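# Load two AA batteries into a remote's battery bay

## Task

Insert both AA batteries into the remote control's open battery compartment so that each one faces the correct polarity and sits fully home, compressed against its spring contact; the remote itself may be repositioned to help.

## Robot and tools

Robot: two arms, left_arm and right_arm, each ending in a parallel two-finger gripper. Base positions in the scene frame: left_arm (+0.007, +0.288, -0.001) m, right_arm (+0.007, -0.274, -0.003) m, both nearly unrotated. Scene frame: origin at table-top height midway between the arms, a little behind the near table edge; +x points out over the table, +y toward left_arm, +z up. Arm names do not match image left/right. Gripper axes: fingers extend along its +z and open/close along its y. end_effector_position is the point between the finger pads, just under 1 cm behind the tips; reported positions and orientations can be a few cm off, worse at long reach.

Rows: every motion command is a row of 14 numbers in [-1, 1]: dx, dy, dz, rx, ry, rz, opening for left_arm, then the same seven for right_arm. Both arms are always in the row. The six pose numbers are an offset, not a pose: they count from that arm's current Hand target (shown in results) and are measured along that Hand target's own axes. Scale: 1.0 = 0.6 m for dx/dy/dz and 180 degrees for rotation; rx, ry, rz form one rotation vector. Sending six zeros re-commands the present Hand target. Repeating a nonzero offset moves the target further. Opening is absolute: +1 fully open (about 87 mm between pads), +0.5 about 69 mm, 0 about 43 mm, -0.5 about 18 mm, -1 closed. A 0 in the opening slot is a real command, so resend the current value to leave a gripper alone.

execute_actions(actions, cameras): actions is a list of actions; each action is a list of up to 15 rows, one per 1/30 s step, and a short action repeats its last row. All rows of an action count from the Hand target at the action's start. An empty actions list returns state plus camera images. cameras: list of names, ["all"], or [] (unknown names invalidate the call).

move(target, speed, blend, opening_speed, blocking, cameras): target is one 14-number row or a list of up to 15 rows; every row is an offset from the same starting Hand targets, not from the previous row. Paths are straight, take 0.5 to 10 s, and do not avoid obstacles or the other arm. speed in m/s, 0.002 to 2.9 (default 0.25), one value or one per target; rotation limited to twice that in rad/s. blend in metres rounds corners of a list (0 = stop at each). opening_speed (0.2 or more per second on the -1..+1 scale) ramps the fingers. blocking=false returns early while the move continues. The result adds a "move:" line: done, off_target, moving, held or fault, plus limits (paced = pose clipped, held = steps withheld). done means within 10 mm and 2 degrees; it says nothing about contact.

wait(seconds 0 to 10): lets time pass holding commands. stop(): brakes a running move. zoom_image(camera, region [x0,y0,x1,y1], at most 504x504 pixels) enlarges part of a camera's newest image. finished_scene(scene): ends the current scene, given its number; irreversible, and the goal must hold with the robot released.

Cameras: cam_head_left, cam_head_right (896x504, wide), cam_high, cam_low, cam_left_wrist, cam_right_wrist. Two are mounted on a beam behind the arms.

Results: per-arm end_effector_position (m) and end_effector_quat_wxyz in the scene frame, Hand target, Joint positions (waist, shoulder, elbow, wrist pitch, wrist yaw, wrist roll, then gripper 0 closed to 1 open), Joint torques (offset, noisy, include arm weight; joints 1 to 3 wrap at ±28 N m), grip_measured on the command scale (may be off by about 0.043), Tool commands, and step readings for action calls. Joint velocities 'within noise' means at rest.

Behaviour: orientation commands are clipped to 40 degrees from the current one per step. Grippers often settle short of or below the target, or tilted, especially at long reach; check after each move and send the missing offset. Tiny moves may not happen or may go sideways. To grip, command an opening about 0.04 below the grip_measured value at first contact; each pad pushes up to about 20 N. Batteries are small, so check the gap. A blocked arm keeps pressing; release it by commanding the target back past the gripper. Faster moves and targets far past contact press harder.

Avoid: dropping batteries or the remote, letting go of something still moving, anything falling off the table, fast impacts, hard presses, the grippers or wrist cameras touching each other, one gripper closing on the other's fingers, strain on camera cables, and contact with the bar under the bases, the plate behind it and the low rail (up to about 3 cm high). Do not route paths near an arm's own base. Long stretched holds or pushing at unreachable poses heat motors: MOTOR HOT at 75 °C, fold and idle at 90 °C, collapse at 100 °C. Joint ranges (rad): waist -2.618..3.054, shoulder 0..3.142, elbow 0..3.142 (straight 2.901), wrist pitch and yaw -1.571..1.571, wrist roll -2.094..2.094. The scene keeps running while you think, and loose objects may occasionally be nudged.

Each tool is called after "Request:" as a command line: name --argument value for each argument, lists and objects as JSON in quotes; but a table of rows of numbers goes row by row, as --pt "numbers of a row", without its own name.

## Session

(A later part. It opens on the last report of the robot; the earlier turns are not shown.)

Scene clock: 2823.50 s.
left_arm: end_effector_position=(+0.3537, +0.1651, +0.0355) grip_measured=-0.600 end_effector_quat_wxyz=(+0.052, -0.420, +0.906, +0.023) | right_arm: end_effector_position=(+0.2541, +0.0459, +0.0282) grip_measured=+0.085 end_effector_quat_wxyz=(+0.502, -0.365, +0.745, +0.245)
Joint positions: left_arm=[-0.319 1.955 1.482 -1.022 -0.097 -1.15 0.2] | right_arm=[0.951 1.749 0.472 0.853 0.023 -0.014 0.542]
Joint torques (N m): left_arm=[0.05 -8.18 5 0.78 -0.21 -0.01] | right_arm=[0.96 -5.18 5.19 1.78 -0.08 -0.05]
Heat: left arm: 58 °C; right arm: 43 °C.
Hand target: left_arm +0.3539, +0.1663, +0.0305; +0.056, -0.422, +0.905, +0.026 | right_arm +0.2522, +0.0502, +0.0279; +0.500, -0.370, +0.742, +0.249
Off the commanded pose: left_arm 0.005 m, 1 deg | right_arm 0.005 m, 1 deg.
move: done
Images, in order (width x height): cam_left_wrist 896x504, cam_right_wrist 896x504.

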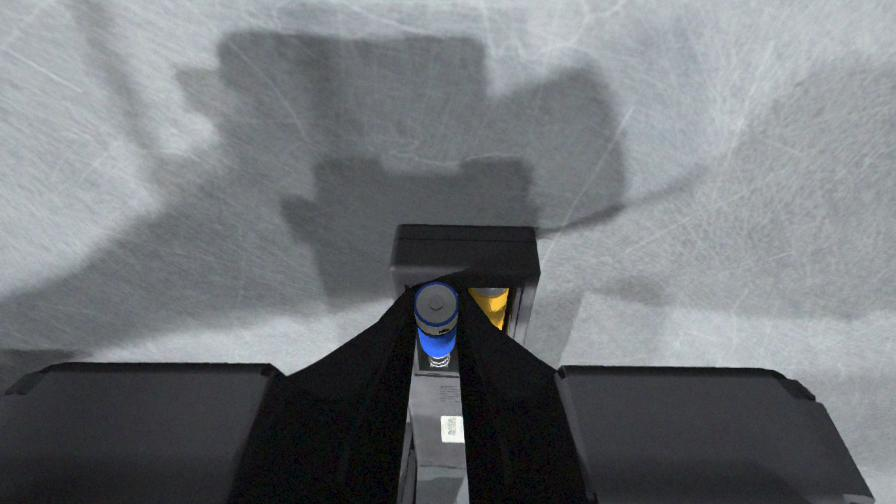

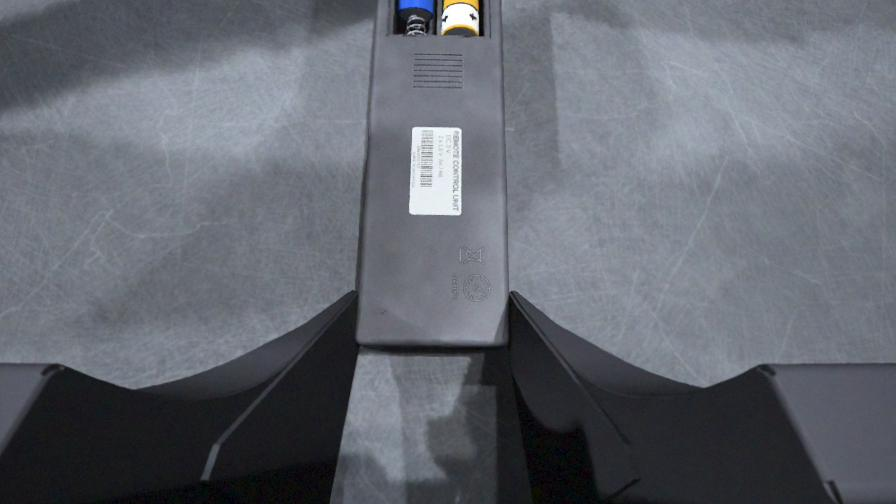

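Request:
move --pt "0.0004 0.0 0.0033 0 -0.02 0 -0.66 0 0 0 0 0 0 0.0" --pt "0.0202 0.001 0.0008 0 -0.02 0 -0.66 0 0 0 0 0 0 0.0" --speed 0.05 --cameras '["cam_left_wrist", "cam_right_wrist"]'

Request:
zoom_image --camera "cam_left_wrist" --region '[370, 200, 550, 400]'

Request:
zoom_image --camera "cam_right_wrist" --region '[370, 0, 510, 80]'

Scene clock: 2837.33 s.
left_arm: end_effector_position=(+0.3516, +0.1611, +0.0357) grip_measured=-0.600 end_effector_quat_wxyz=(+0.088, -0.419, +0.903, +0.039) | right_arm: end_effector_position=(+0.2541, +0.0459, +0.0282) grip_measured=+0.085 end_effector_quat_wxyz=(+0.502, -0.365, +0.745, +0.245)
Joint positions: left_arm=[-0.367 1.923 1.441 -0.987 -0.175 -1.194 0.2] | right_arm=[0.951 1.749 0.472 0.853 0.023 -0.014 0.542]
Joint torques (N m): left_arm=[-0.91 -8.31 3.52 0.81 -0.08 -0.14] | right_arm=[0.96 -5.12 5.2 1.78 -0.06 -0.04]
Heat: left arm: 58 °C; right arm: 43 °C.
Hand target: left_arm +0.3457, +0.1574, +0.0285; +0.084, -0.421, +0.902, +0.040 | right_arm +0.2522, +0.0502, +0.0279; +0.500, -0.370, +0.742, +0.249
Off the commanded pose: left_arm 0.010 m, 1 deg | right_arm 0.005 m, 1 deg.
move: done
Images, in order (width x height): cam_left_wrist 896x504, cam_right_wrist 896x504.

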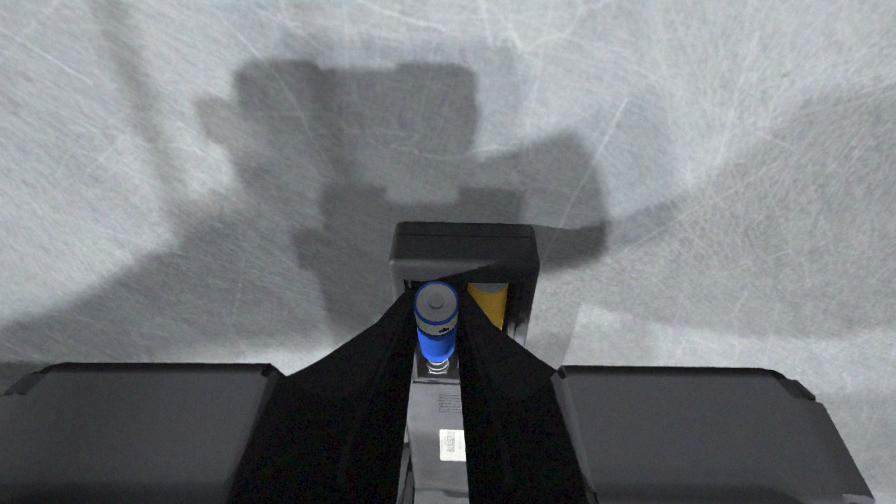

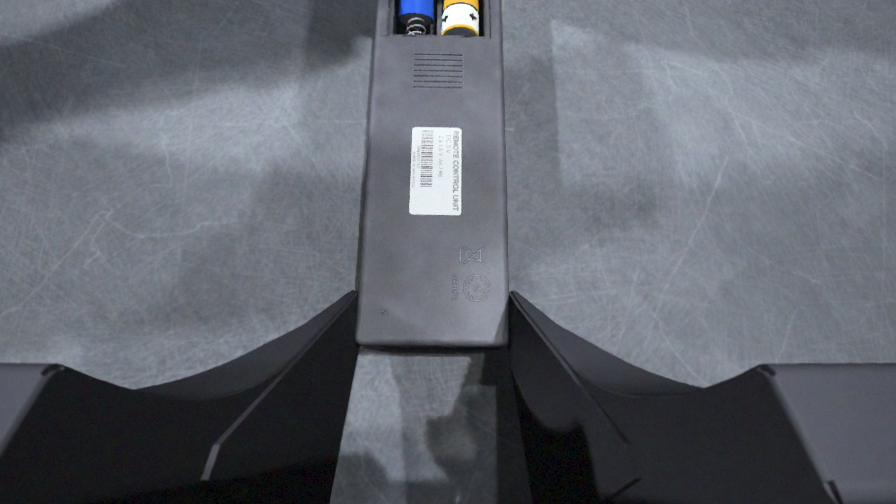

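Scaled by 2.520 from the camera's 896x504 image, which has a finer 1280x720 frame.

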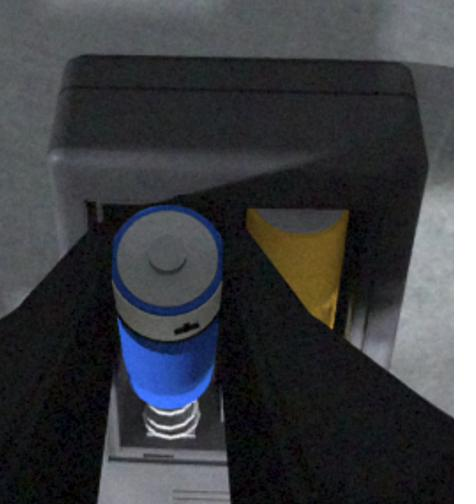

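Scaled by 3.600 from the camera's 896x504 image, which has a finer 1280x720 frame.

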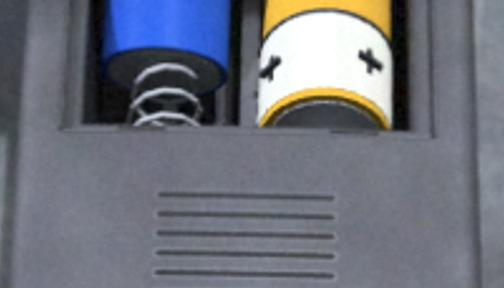

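Request:
move --pt "0.0245 0.0 -0.003 0 0 0 -0.66 0 0 0 0 0 0 0.0" --speed 0.05 --cameras '["cam_left_wrist", "cam_right_wrist"]'

Request:
zoom_image --camera "cam_left_wrist" --region '[370, 200, 550, 400]'

Request:
zoom_image --camera "cam_right_wrist" --region '[370, 0, 510, 80]'

Scene clock: 2843.67 s.
left_arm: end_effector_position=(+0.3499, +0.1586, +0.0362) grip_measured=-0.600 end_effector_quat_wxyz=(+0.108, -0.422, +0.899, +0.048) | right_arm: end_effector_position=(+0.2541, +0.0459, +0.0282) grip_measured=+0.085 end_effector_quat_wxyz=(+0.502, -0.365, +0.745, +0.245)
Joint positions: left_arm=[-0.395 1.906 1.421 -0.974 -0.22 -1.23 0.2] | right_arm=[0.951 1.749 0.472 0.853 0.023 -0.014 0.542]
Joint torques (N m): left_arm=[-1.87 -7.99 3.32 0.7 0.3 -0.13] | right_arm=[0.96 -5.15 5.24 1.79 -0.07 -0.05]
Heat: left arm: 59 °C; right arm: 43 °C.
Hand target: left_arm +0.3364, +0.1461, +0.0277; +0.084, -0.421, +0.902, +0.039 | right_arm +0.2522, +0.0502, +0.0279; +0.500, -0.370, +0.742, +0.249
Off the commanded pose: left_arm 0.020 m, 3 deg | right_arm 0.005 m, 1 deg.
move: off_target (left_arm)
Images, in order (width x height): cam_left_wrist 896x504, cam_right_wrist 896x504.

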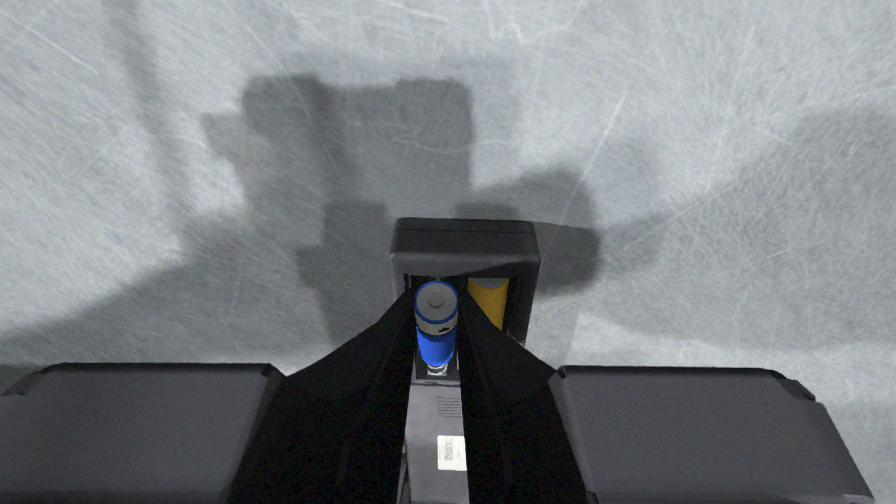

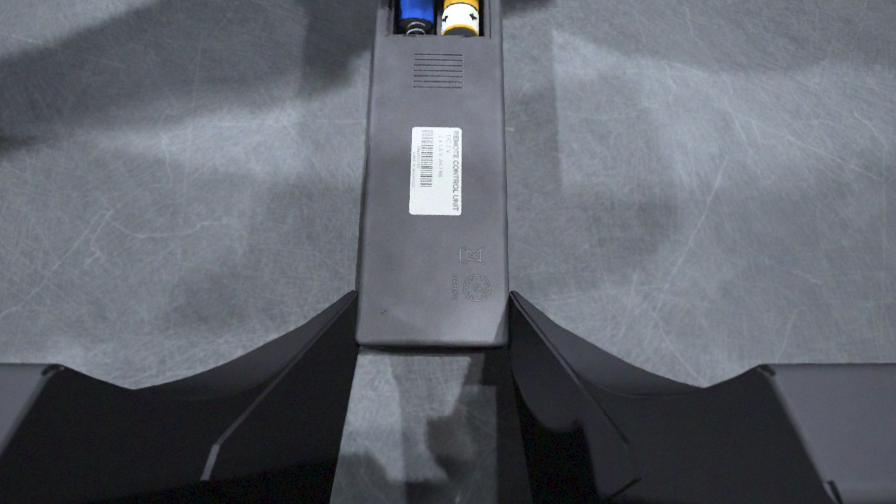

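Scaled by 2.520 from the camera's 896x504 image, which has a finer 1280x720 frame.

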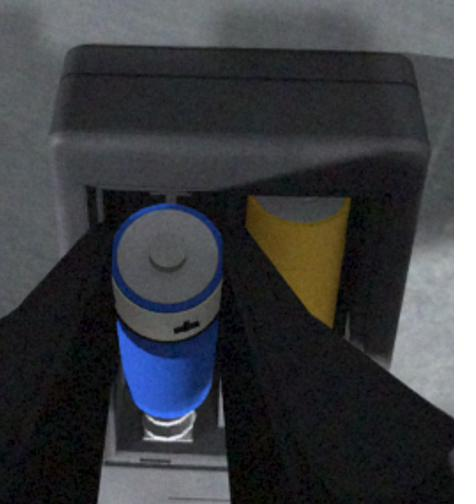

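Scaled by 3.600 from the camera's 896x504 image, which has a finer 1280x720 frame.

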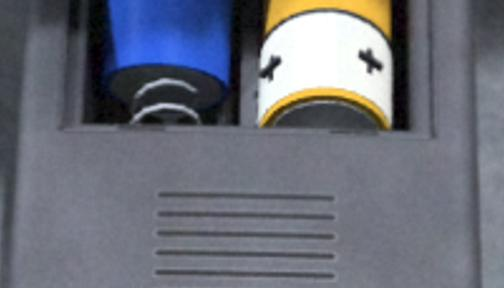

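Request:
move --pt "0.0245 0.0 -0.003 0 0.01 0 -0.66 0 0 0 0 0 0 0.0" --speed 0.05 --cameras '["cam_left_wrist", "cam_right_wrist"]'

Request:
zoom_image --camera "cam_left_wrist" --region '[370, 200, 550, 400]'

Request:
zoom_image --camera "cam_right_wrist" --region '[370, 0, 510, 80]'

Scene clock: 2847.93 s.
left_arm: end_effector_position=(+0.3478, +0.1565, +0.0362) grip_measured=-0.600 end_effector_quat_wxyz=(+0.113, -0.427, +0.896, +0.051) | right_arm: end_effector_position=(+0.2541, +0.0459, +0.0282) grip_measured=+0.085 end_effector_quat_wxyz=(+0.502, -0.365, +0.745, +0.245)
Joint positions: left_arm=[-0.409 1.9 1.413 -0.974 -0.233 -1.253 0.2] | right_arm=[0.951 1.749 0.472 0.853 0.023 -0.014 0.542]
Joint torques (N m): left_arm=[-2.81 -7.92 3.08 0.58 0.74 -0.2] | right_arm=[0.95 -5.12 5.23 1.79 -0.07 -0.04]
Heat: left arm: 59 °C; right arm: 43 °C.
Hand target: left_arm +0.3267, +0.1348, +0.0266; +0.070, -0.421, +0.904, +0.033 | right_arm +0.2522, +0.0502, +0.0279; +0.500, -0.370, +0.742, +0.249
Off the commanded pose: left_arm 0.032 m, 5 deg | right_arm 0.005 m, 1 deg.
move: off_target (left_arm)
Images, in order (width x height): cam_left_wrist 896x504, cam_right_wrist 896x504.

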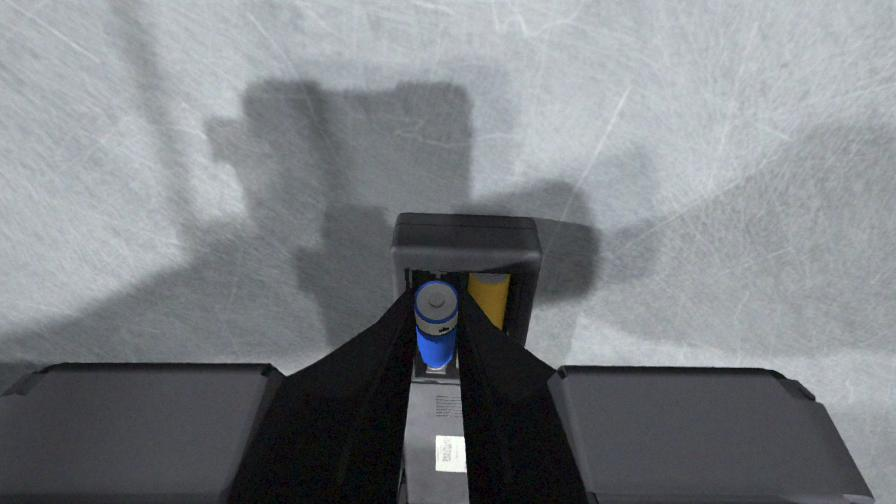

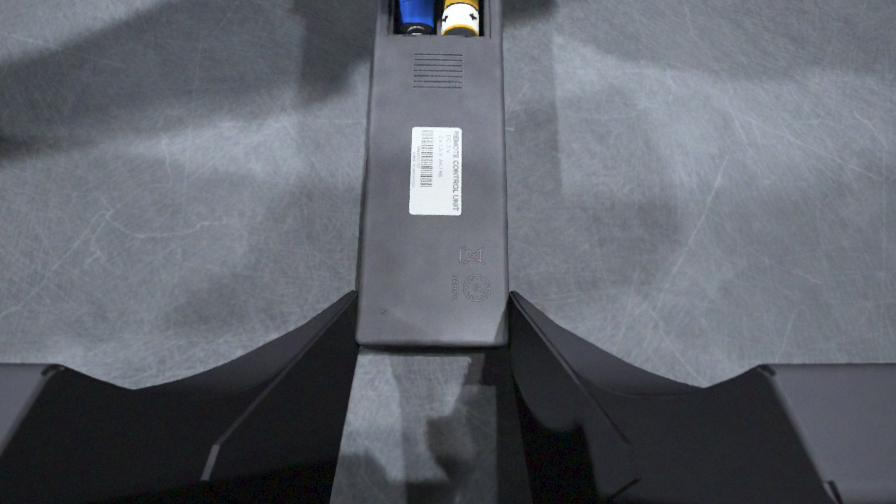

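Scaled by 2.520 from the camera's 896x504 image, which has a finer 1280x720 frame.

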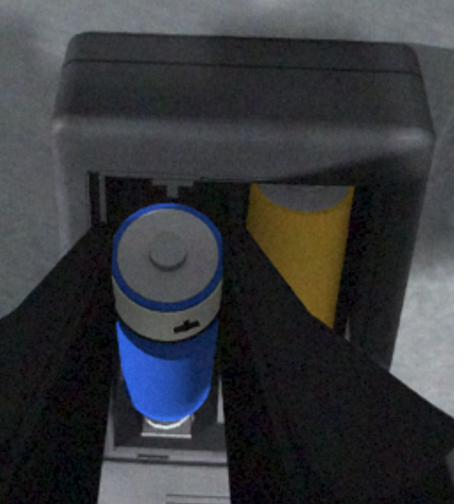

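Scaled by 3.600 from the camera's 896x504 image, which has a finer 1280x720 frame.

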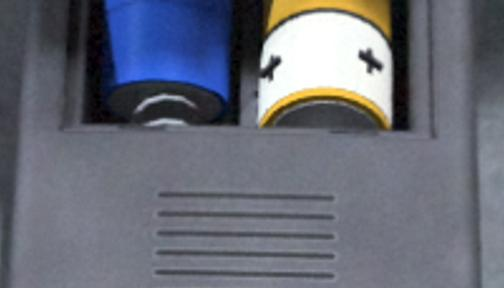

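Request:
move --pt "0.025 0.0 -0.002 0 0.02 0 -0.66 0 0 0 0 0 0 0.0" --speed 0.05 --cameras '["cam_left_wrist", "cam_right_wrist"]'

Request:
zoom_image --camera "cam_left_wrist" --region '[370, 200, 550, 400]'

Request:
zoom_image --camera "cam_right_wrist" --region '[370, 0, 510, 80]'

Scene clock: 2858.70 s.
left_arm: end_effector_position=(+0.3475, +0.1553, +0.0362) grip_measured=-0.600 end_effector_quat_wxyz=(+0.112, -0.428, +0.895, +0.050) | right_arm: end_effector_position=(+0.2541, +0.0459, +0.0282) grip_measured=+0.085 end_effector_quat_wxyz=(+0.502, -0.365, +0.745, +0.245)
Joint positions: left_arm=[-0.411 1.9 1.413 -0.975 -0.231 -1.259 0.2] | right_arm=[0.951 1.749 0.472 0.853 0.023 -0.014 0.542]
Joint torques (N m): left_arm=[-3.36 -7.65 3.1 0.37 1.28 -0.24] | right_arm=[0.95 -5.18 5.22 1.79 -0.07 -0.04]
Heat: left arm: 59 °C; right arm: 43 °C.
Hand target: left_arm +0.3172, +0.1234, +0.0255; +0.042, -0.422, +0.905, +0.020 | right_arm +0.2522, +0.0502, +0.0279; +0.500, -0.370, +0.742, +0.249
Off the commanded pose: left_arm 0.045 m, 9 deg | right_arm 0.005 m, 1 deg.
move: off_target (left_arm)
Images, in order (width x height): cam_left_wrist 896x504, cam_right_wrist 896x504.

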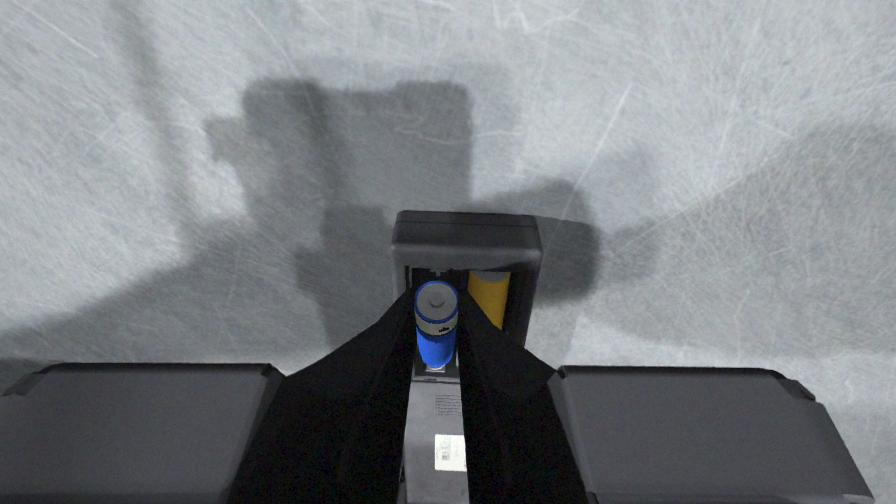

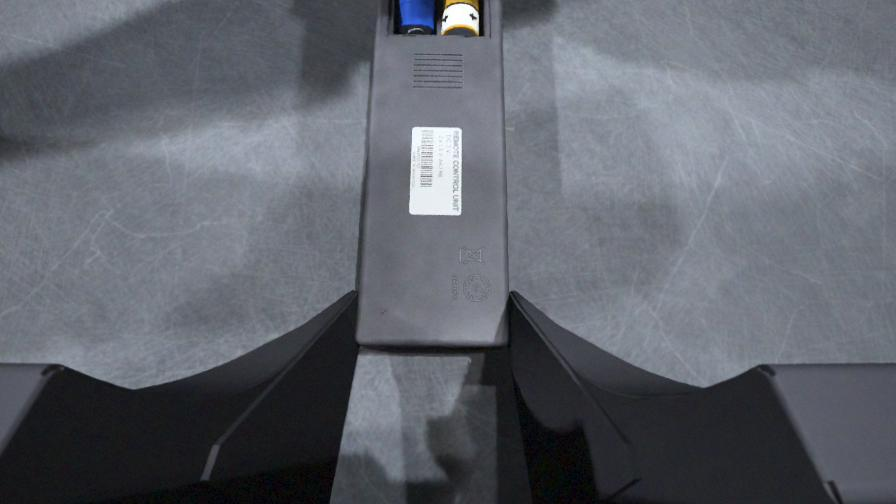

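Scaled by 2.520 from the camera's 896x504 image, which has a finer 1280x720 frame.

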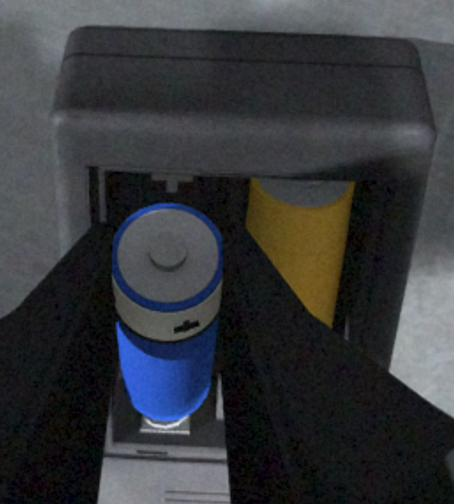

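Scaled by 3.600 from the camera's 896x504 image, which has a finer 1280x720 frame.

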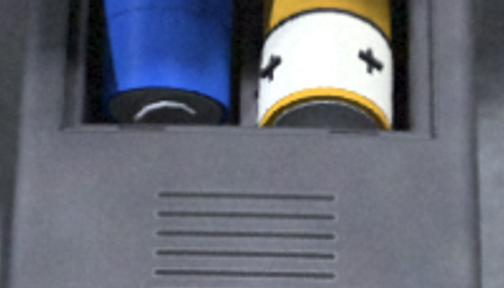

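Request:
move --target '[-0.0872, -0.0045, -0.0037, 0, -0.035, 0, -0.66, 0, 0, 0, 0, 0, 0, 0.0]' --speed 0.06 --cameras '["cam_left_wrist", "cam_right_wrist"]'

Request:
zoom_image --camera "cam_left_wrist" --region '[370, 200, 550, 400]'

Request:
zoom_image --camera "cam_right_wrist" --region '[370, 0, 510, 80]'

Scene clock: 2890.50 s.
left_arm: end_effector_position=(+0.3514, +0.1619, +0.0365) grip_measured=-0.600 end_effector_quat_wxyz=(+0.101, -0.422, +0.900, +0.041) | right_arm: end_effector_position=(+0.2541, +0.0459, +0.0282) grip_measured=+0.085 end_effector_quat_wxyz=(+0.502, -0.365, +0.745, +0.245)
Joint positions: left_arm=[-0.376 1.907 1.423 -0.973 -0.197 -1.21 0.2] | right_arm=[0.951 1.749 0.472 0.853 0.023 -0.014 0.542]
Joint torques (N m): left_arm=[0.73 -6.38 8.14 0.55 0 0.12] | right_arm=[0.96 -5.18 5.19 1.79 -0.07 -0.04]
Heat: left arm: 60 °C; right arm: 43 °C.
Hand target: left_arm +0.3526, +0.1613, +0.0326; +0.091, -0.421, +0.902, +0.043 | right_arm +0.2522, +0.0502, +0.0279; +0.500, -0.370, +0.742, +0.249
Off the commanded pose: left_arm 0.004 m, 1 deg | right_arm 0.005 m, 1 deg.
move: done
Images, in order (width x height): cam_left_wrist 896x504, cam_right_wrist 896x504.

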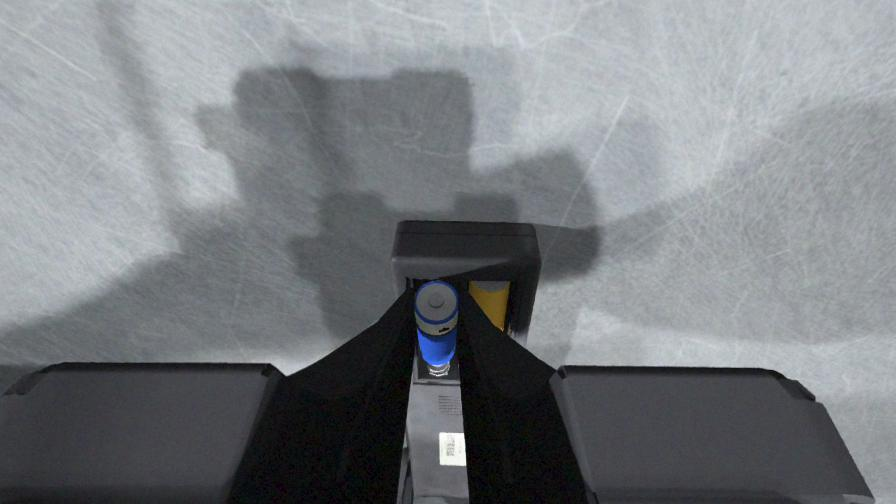

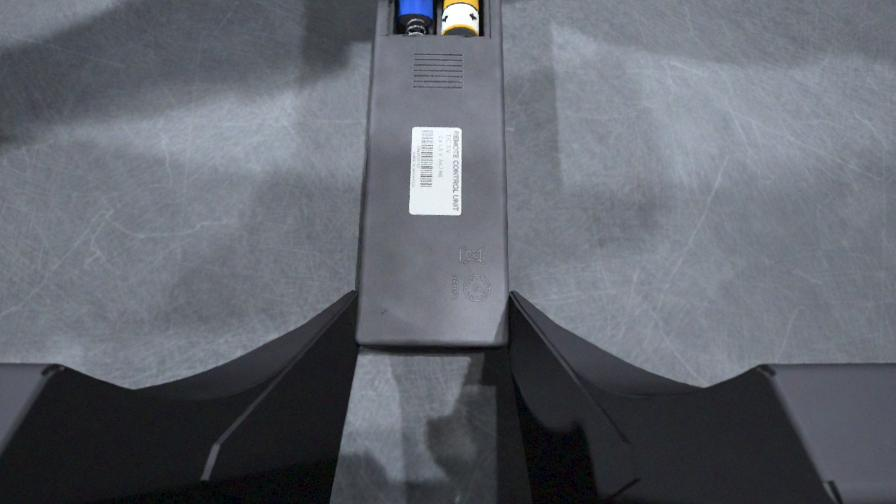

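Scaled by 2.520 from the camera's 896x504 image, which has a finer 1280x720 frame.

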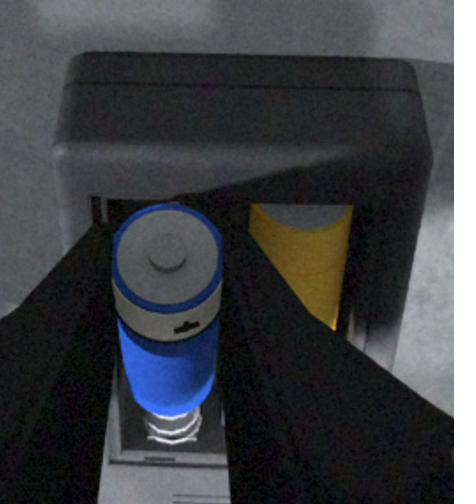

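Scaled by 3.600 from the camera's 896x504 image, which has a finer 1280x720 frame.

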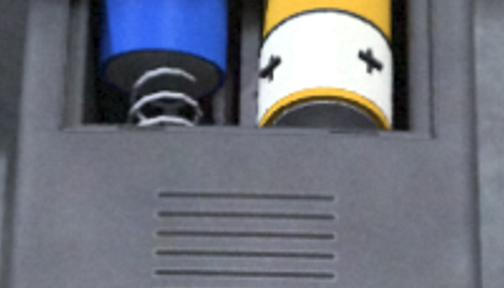

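Request:
move --pt "-0.0117 0 0.001 0 0 0 -0.66 0 0 0 0 0 0 0.0" --pt "-0.0117 0 0.001 0 0 0 -0.4 0 0 0 0 0 0 0.0" --speed 0.06 --opening_speed 0.4 --cameras '["cam_left_wrist", "cam_right_wrist"]'

Request:
zoom_image --camera "cam_left_wrist" --region '[370, 200, 550, 400]'

Request:
zoom_image --camera "cam_right_wrist" --region '[370, 0, 510, 80]'

Scene clock: 2897.93 s.
left_arm: end_effector_position=(+0.3542, +0.1625, +0.0366) grip_measured=-0.400 end_effector_quat_wxyz=(+0.093, -0.419, +0.902, +0.036) | right_arm: end_effector_position=(+0.2537, +0.0463, +0.0282) grip_measured=+0.085 end_effector_quat_wxyz=(+0.501, -0.366, +0.745, +0.246)
Joint positions: left_arm=[-0.362 1.918 1.438 -0.977 -0.177 -1.19 0.3] | right_arm=[0.951 1.749 0.472 0.853 0.02 -0.014 0.542]
Joint torques (N m): left_arm=[1.21 -6.71 7.92 0.55 -0.21 0.08] | right_arm=[0.99 -5.16 5.22 1.79 -0.01 -0.04]
Heat: left arm: 59 °C; right arm: 43 °C.
Hand target: left_arm +0.3570, +0.1666, +0.0334; +0.091, -0.420, +0.902, +0.043 | right_arm +0.2522, +0.0502, +0.0279; +0.500, -0.370, +0.742, +0.249
Off the commanded pose: left_arm 0.006 m, 1 deg | right_arm 0.004 m, 1 deg.
move: done
Images, in order (width x height): cam_left_wrist 896x504, cam_right_wrist 896x504.

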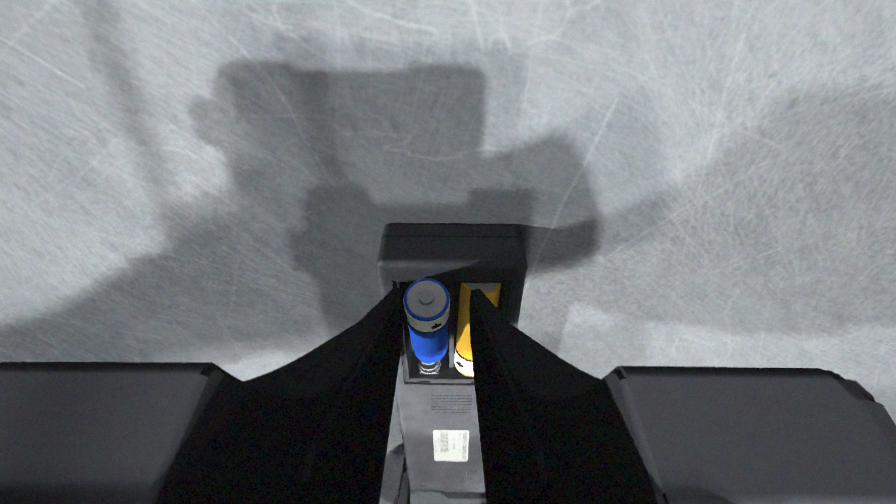

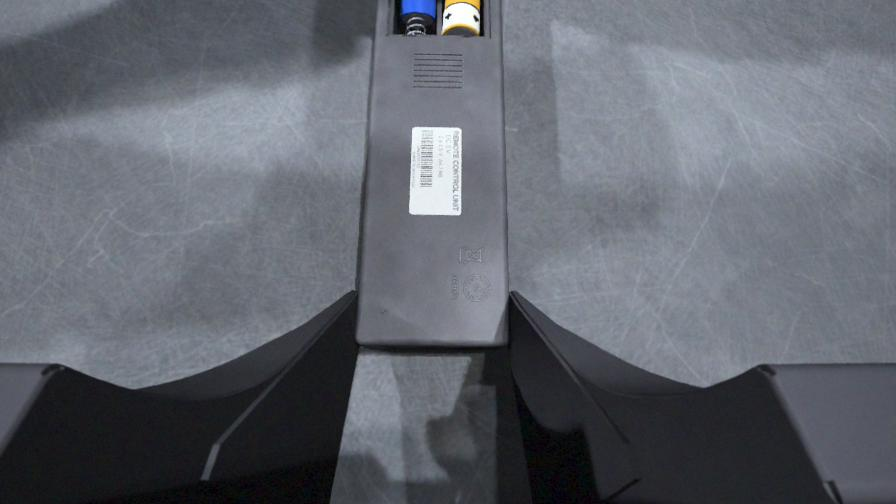

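Scaled by 2.520 from the camera's 896x504 image, which has a finer 1280x720 frame.

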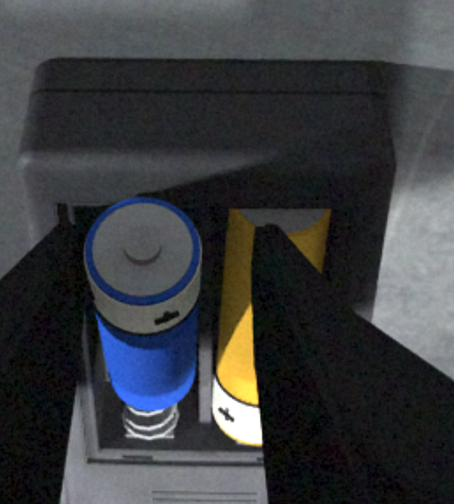

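Scaled by 3.600 from the camera's 896x504 image, which has a finer 1280x720 frame.

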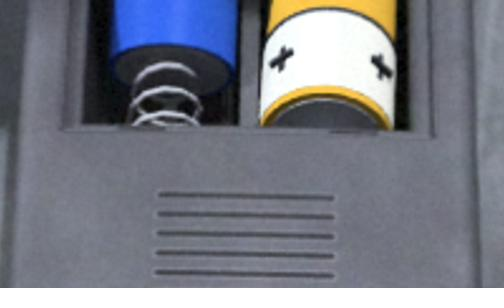

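Request:
move --pt "-0.0113 0.0117 -0.0408 0 0 0 -0.4 0 0 0 0 0 0 0.0" --pt "-0.0043 0.0117 -0.0049 0 0 0 -0.4 0 0 0 0 0 0 0.0" --speed 0.06 --cameras '["cam_left_wrist", "cam_right_wrist"]'

Request:
zoom_image --camera "cam_left_wrist" --region '[370, 200, 550, 400]'

Scene clock: 2911.60 s.
left_arm: end_effector_position=(+0.3520, +0.1695, +0.0380) grip_measured=-0.400 end_effector_quat_wxyz=(+0.087, -0.421, +0.902, +0.043) | right_arm: end_effector_position=(+0.2536, +0.0464, +0.0282) grip_measured=+0.085 end_effector_quat_wxyz=(+0.501, -0.366, +0.745, +0.246)
Joint positions: left_arm=[-0.346 1.918 1.444 -1 -0.176 -1.178 0.3] | right_arm=[0.951 1.749 0.472 0.853 0.019 -0.014 0.542]
Joint torques (N m): left_arm=[0.8 -8.62 5.3 0.7 -0.19 0.11] | right_arm=[0.94 -5.15 5.24 1.79 -0.02 -0.04]
Heat: left arm: 60 °C; right arm: 43 °C.
Hand target: left_arm +0.3529, +0.1727, +0.0368; +0.091, -0.420, +0.902, +0.043 | right_arm +0.2522, +0.0502, +0.0279; +0.500, -0.370, +0.742, +0.249
Off the commanded pose: left_arm 0.003 m, 1 deg | right_arm 0.004 m, 1 deg.
move: done
Images, in order (width x height): cam_left_wrist 896x504, cam_right_wrist 896x504.

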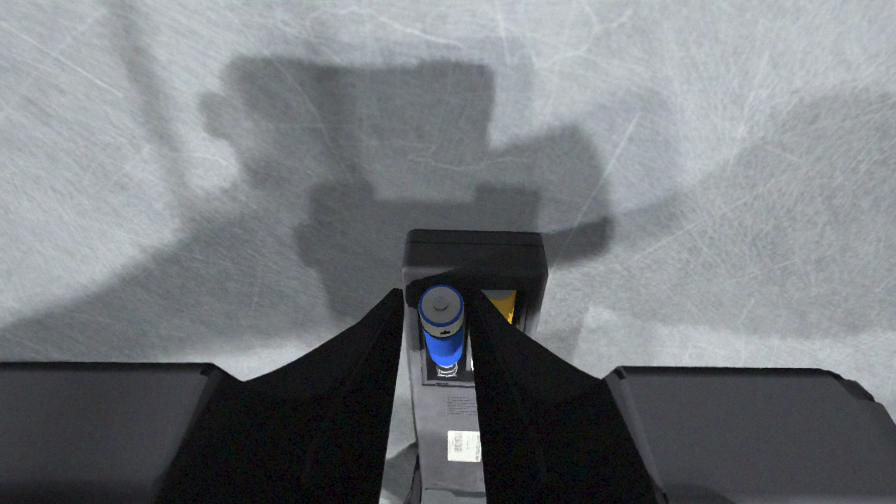

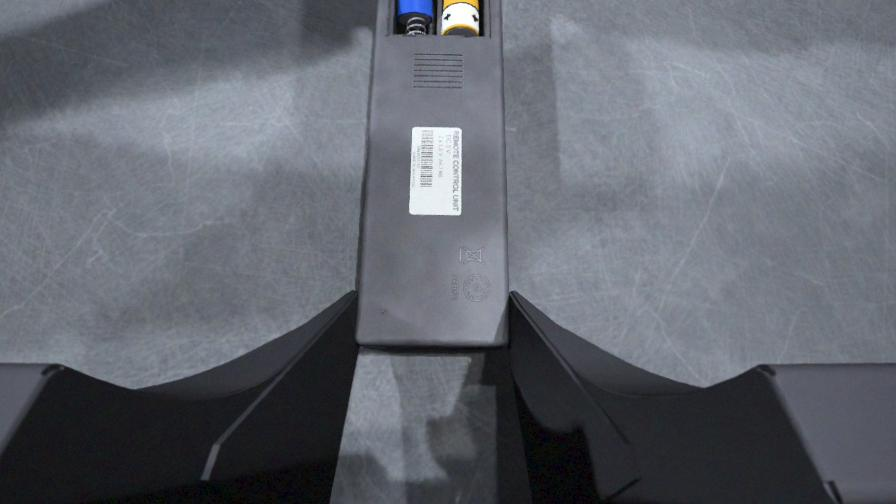

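Scaled by 2.520 from the camera's 896x504 image, which has a finer 1280x720 frame.

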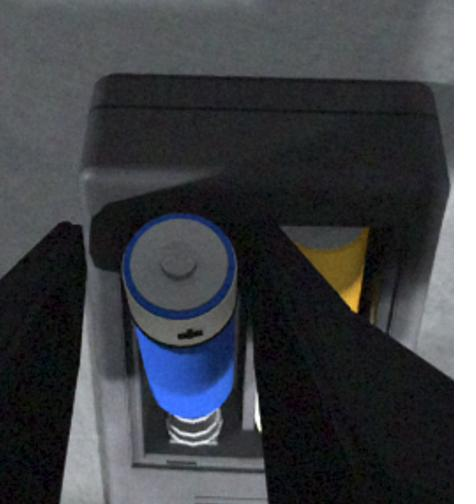

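Request:
move --target '[0, 0, 0, 0, 0, 0, -0.66, 0, 0, 0, 0, 0, 0, 0.0]' --speed 0.06 --opening_speed 0.4 --cameras '["cam_left_wrist", "cam_right_wrist"]'

Request:
zoom_image --camera "cam_left_wrist" --region '[370, 200, 550, 400]'

Request:
zoom_image --camera "cam_right_wrist" --region '[370, 0, 510, 80]'

Scene clock: 2919.60 s.
left_arm: end_effector_position=(+0.3530, +0.1692, +0.0380) grip_measured=-0.602 end_effector_quat_wxyz=(+0.088, -0.421, +0.902, +0.041) | right_arm: end_effector_position=(+0.2536, +0.0464, +0.0282) grip_measured=+0.085 end_effector_quat_wxyz=(+0.501, -0.366, +0.745, +0.246)
Joint positions: left_arm=[-0.346 1.918 1.444 -0.996 -0.176 -1.178 0.199] | right_arm=[0.951 1.749 0.472 0.853 0.019 -0.014 0.542]
Joint torques (N m): left_arm=[0.88 -8.62 5.34 0.73 -0.18 0.11] | right_arm=[0.95 -5.18 5.2 1.79 -0.03 -0.05]
Heat: left arm: 61 °C; right arm: 43 °C.
Hand target: left_arm +0.3529, +0.1727, +0.0368; +0.091, -0.420, +0.902, +0.043 | right_arm +0.2522, +0.0502, +0.0279; +0.500, -0.370, +0.742, +0.249
Off the commanded pose: left_arm 0.004 m, 0 deg | right_arm 0.004 m, 1 deg.
move: done
Images, in order (width x height): cam_left_wrist 896x504, cam_right_wrist 896x504.

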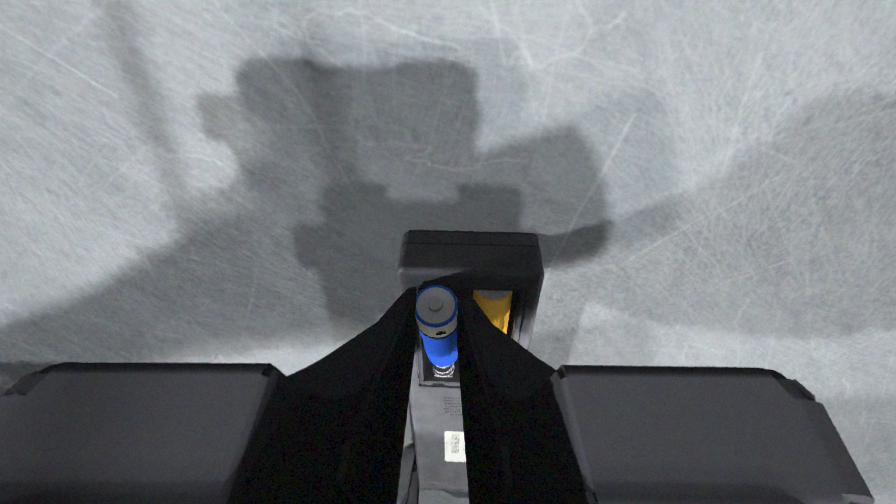

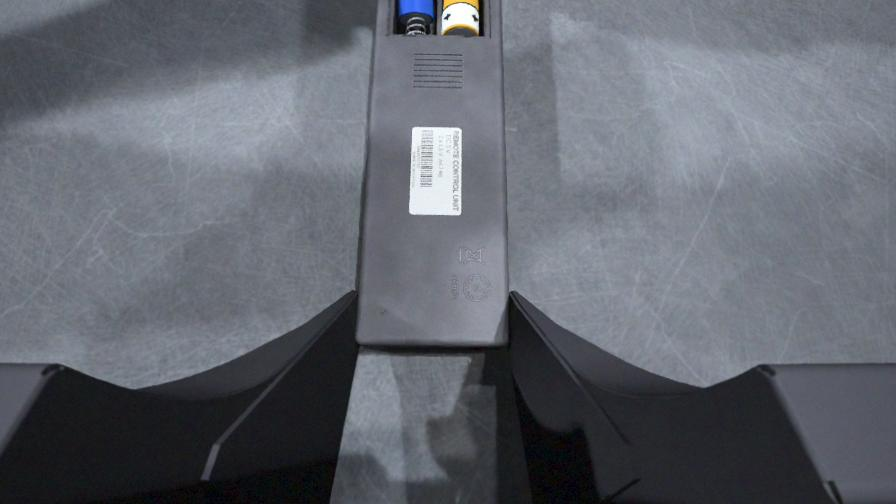

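Scaled by 2.520 from the camera's 896x504 image, which has a finer 1280x720 frame.

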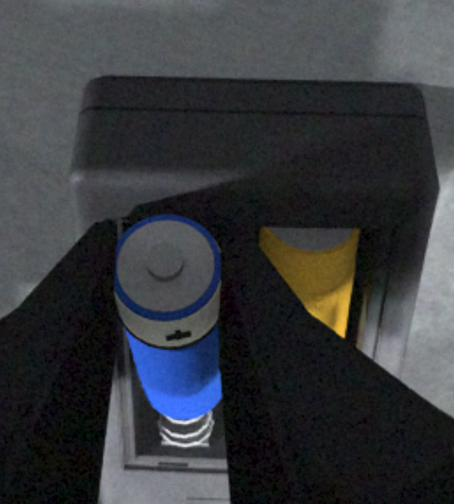

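Scaled by 3.600 from the camera's 896x504 image, which has a finer 1280x720 frame.

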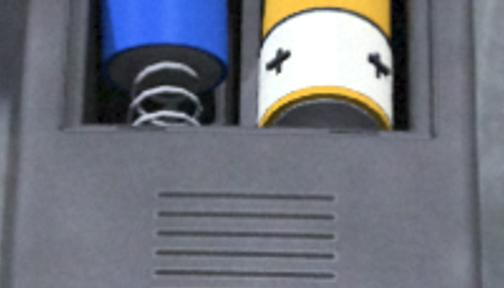

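Request:
move --pt "0.05 -0.0067 -0.0052 0 0.02 0 -0.66 0 0 0 0 0 0 0.0" --speed 0.05 --cameras '["cam_left_wrist", "cam_right_wrist"]'

Request:
zoom_image --camera "cam_left_wrist" --region '[370, 200, 550, 400]'

Request:
zoom_image --camera "cam_right_wrist" --region '[370, 0, 510, 80]'

Scene clock: 2930.93 s.
left_arm: end_effector_position=(+0.3507, +0.1624, +0.0373) grip_measured=-0.603 end_effector_quat_wxyz=(+0.091, -0.422, +0.901, +0.043) | right_arm: end_effector_position=(+0.2536, +0.0464, +0.0282) grip_measured=+0.085 end_effector_quat_wxyz=(+0.501, -0.366, +0.745, +0.246)
Joint positions: left_arm=[-0.369 1.918 1.441 -0.996 -0.184 -1.204 0.199] | right_arm=[0.951 1.749 0.472 0.853 0.019 -0.014 0.542]
Joint torques (N m): left_arm=[-1.95 -8.54 4.46 0.49 0.44 -0.18] | right_arm=[0.94 -5.16 5.2 1.79 -0.03 -0.04]
Heat: left arm: 62 °C; right arm: 43 °C.
Hand target: left_arm +0.3367, +0.1471, +0.0338; +0.063, -0.422, +0.904, +0.030 | right_arm +0.2522, +0.0502, +0.0279; +0.500, -0.370, +0.742, +0.249
Off the commanded pose: left_arm 0.021 m, 4 deg | right_arm 0.004 m, 1 deg.
move: off_target (left_arm)
Images, in order (width x height): cam_left_wrist 896x504, cam_right_wrist 896x504.

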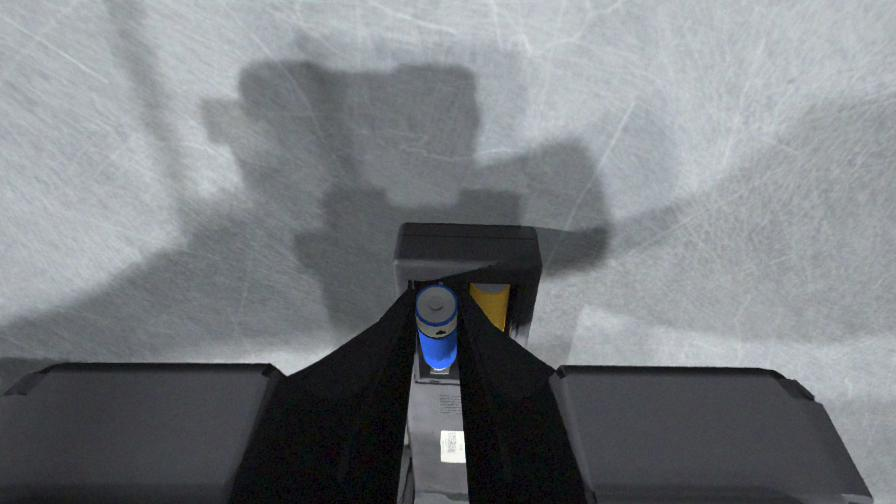

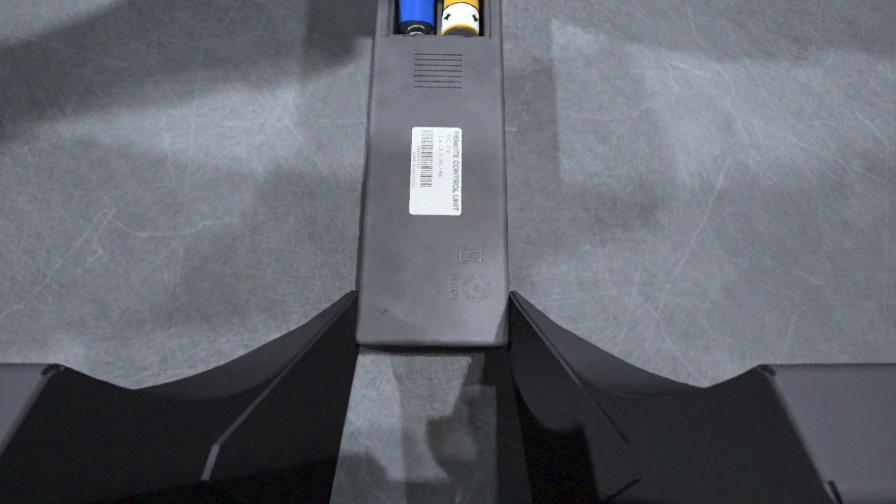

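Scaled by 2.520 from the camera's 896x504 image, which has a finer 1280x720 frame.

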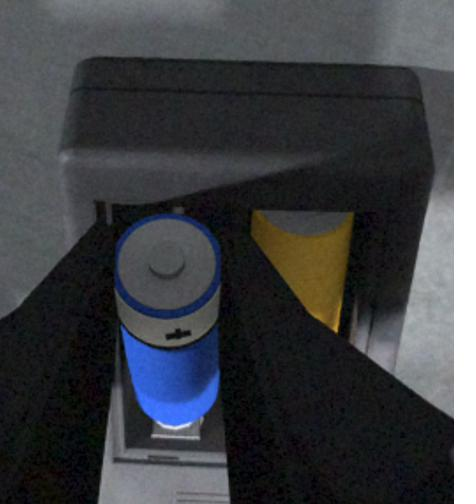

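Scaled by 3.600 from the camera's 896x504 image, which has a finer 1280x720 frame.

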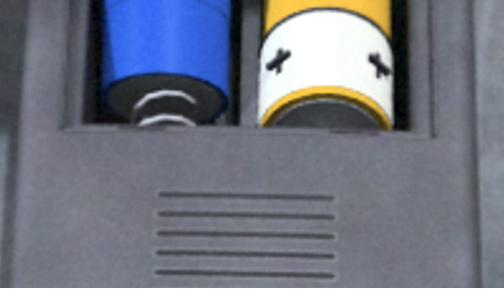

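Request:
move --pt "0.028 -0.002 -0.002 0 0.015 0 -0.66 0 0 0 0 0 0 0.0" --speed 0.05 --cameras '["cam_left_wrist", "cam_right_wrist"]'

Request:
zoom_image --camera "cam_left_wrist" --region '[370, 200, 550, 400]'

Request:
zoom_image --camera "cam_right_wrist" --region '[370, 0, 510, 80]'

Scene clock: 2938.17 s.
left_arm: end_effector_position=(+0.3492, +0.1590, +0.0364) grip_measured=-0.603 end_effector_quat_wxyz=(+0.090, -0.428, +0.898, +0.043) | right_arm: end_effector_position=(+0.2536, +0.0464, +0.0282) grip_measured=+0.085 end_effector_quat_wxyz=(+0.501, -0.366, +0.745, +0.246)
Joint positions: left_arm=[-0.379 1.918 1.438 -0.996 -0.186 -1.226 0.198] | right_arm=[0.951 1.749 0.472 0.853 0.019 -0.014 0.542]
Joint torques (N m): left_arm=[-3.04 -8.38 4.4 0.33 0.9 -0.19] | right_arm=[0.96 -5.14 5.2 1.79 -0.02 -0.05]
Heat: left arm: 62 °C; right arm: 43 °C.
Hand target: left_arm +0.3268, +0.1334, +0.0327; +0.042, -0.422, +0.905, +0.020 | right_arm +0.2522, +0.0502, +0.0279; +0.500, -0.370, +0.742, +0.249
Off the commanded pose: left_arm 0.034 m, 6 deg | right_arm 0.004 m, 1 deg.
move: off_target (left_arm)
Images, in order (width x height): cam_left_wrist 896x504, cam_right_wrist 896x504.

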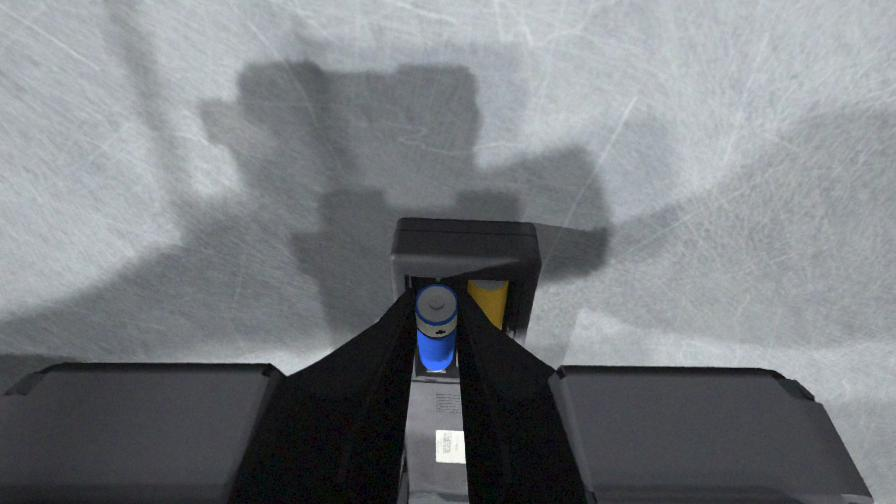

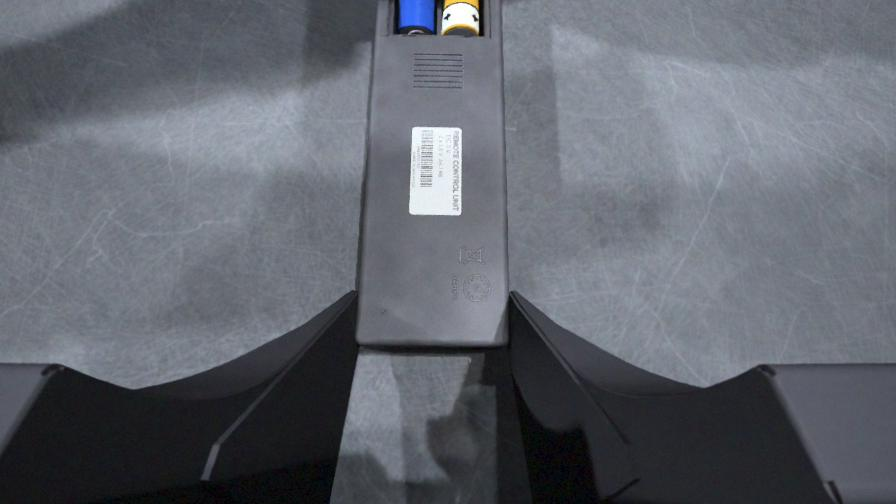

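Scaled by 2.520 from the camera's 896x504 image, which has a finer 1280x720 frame.

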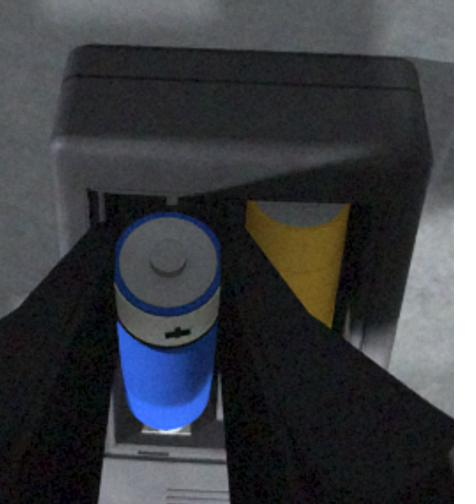

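Scaled by 3.600 from the camera's 896x504 image, which has a finer 1280x720 frame.

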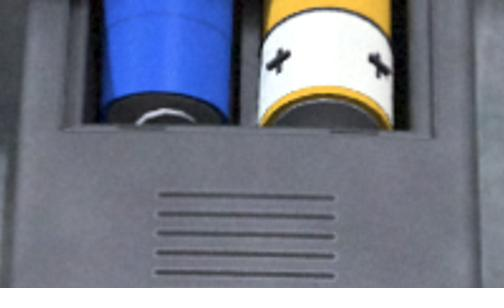

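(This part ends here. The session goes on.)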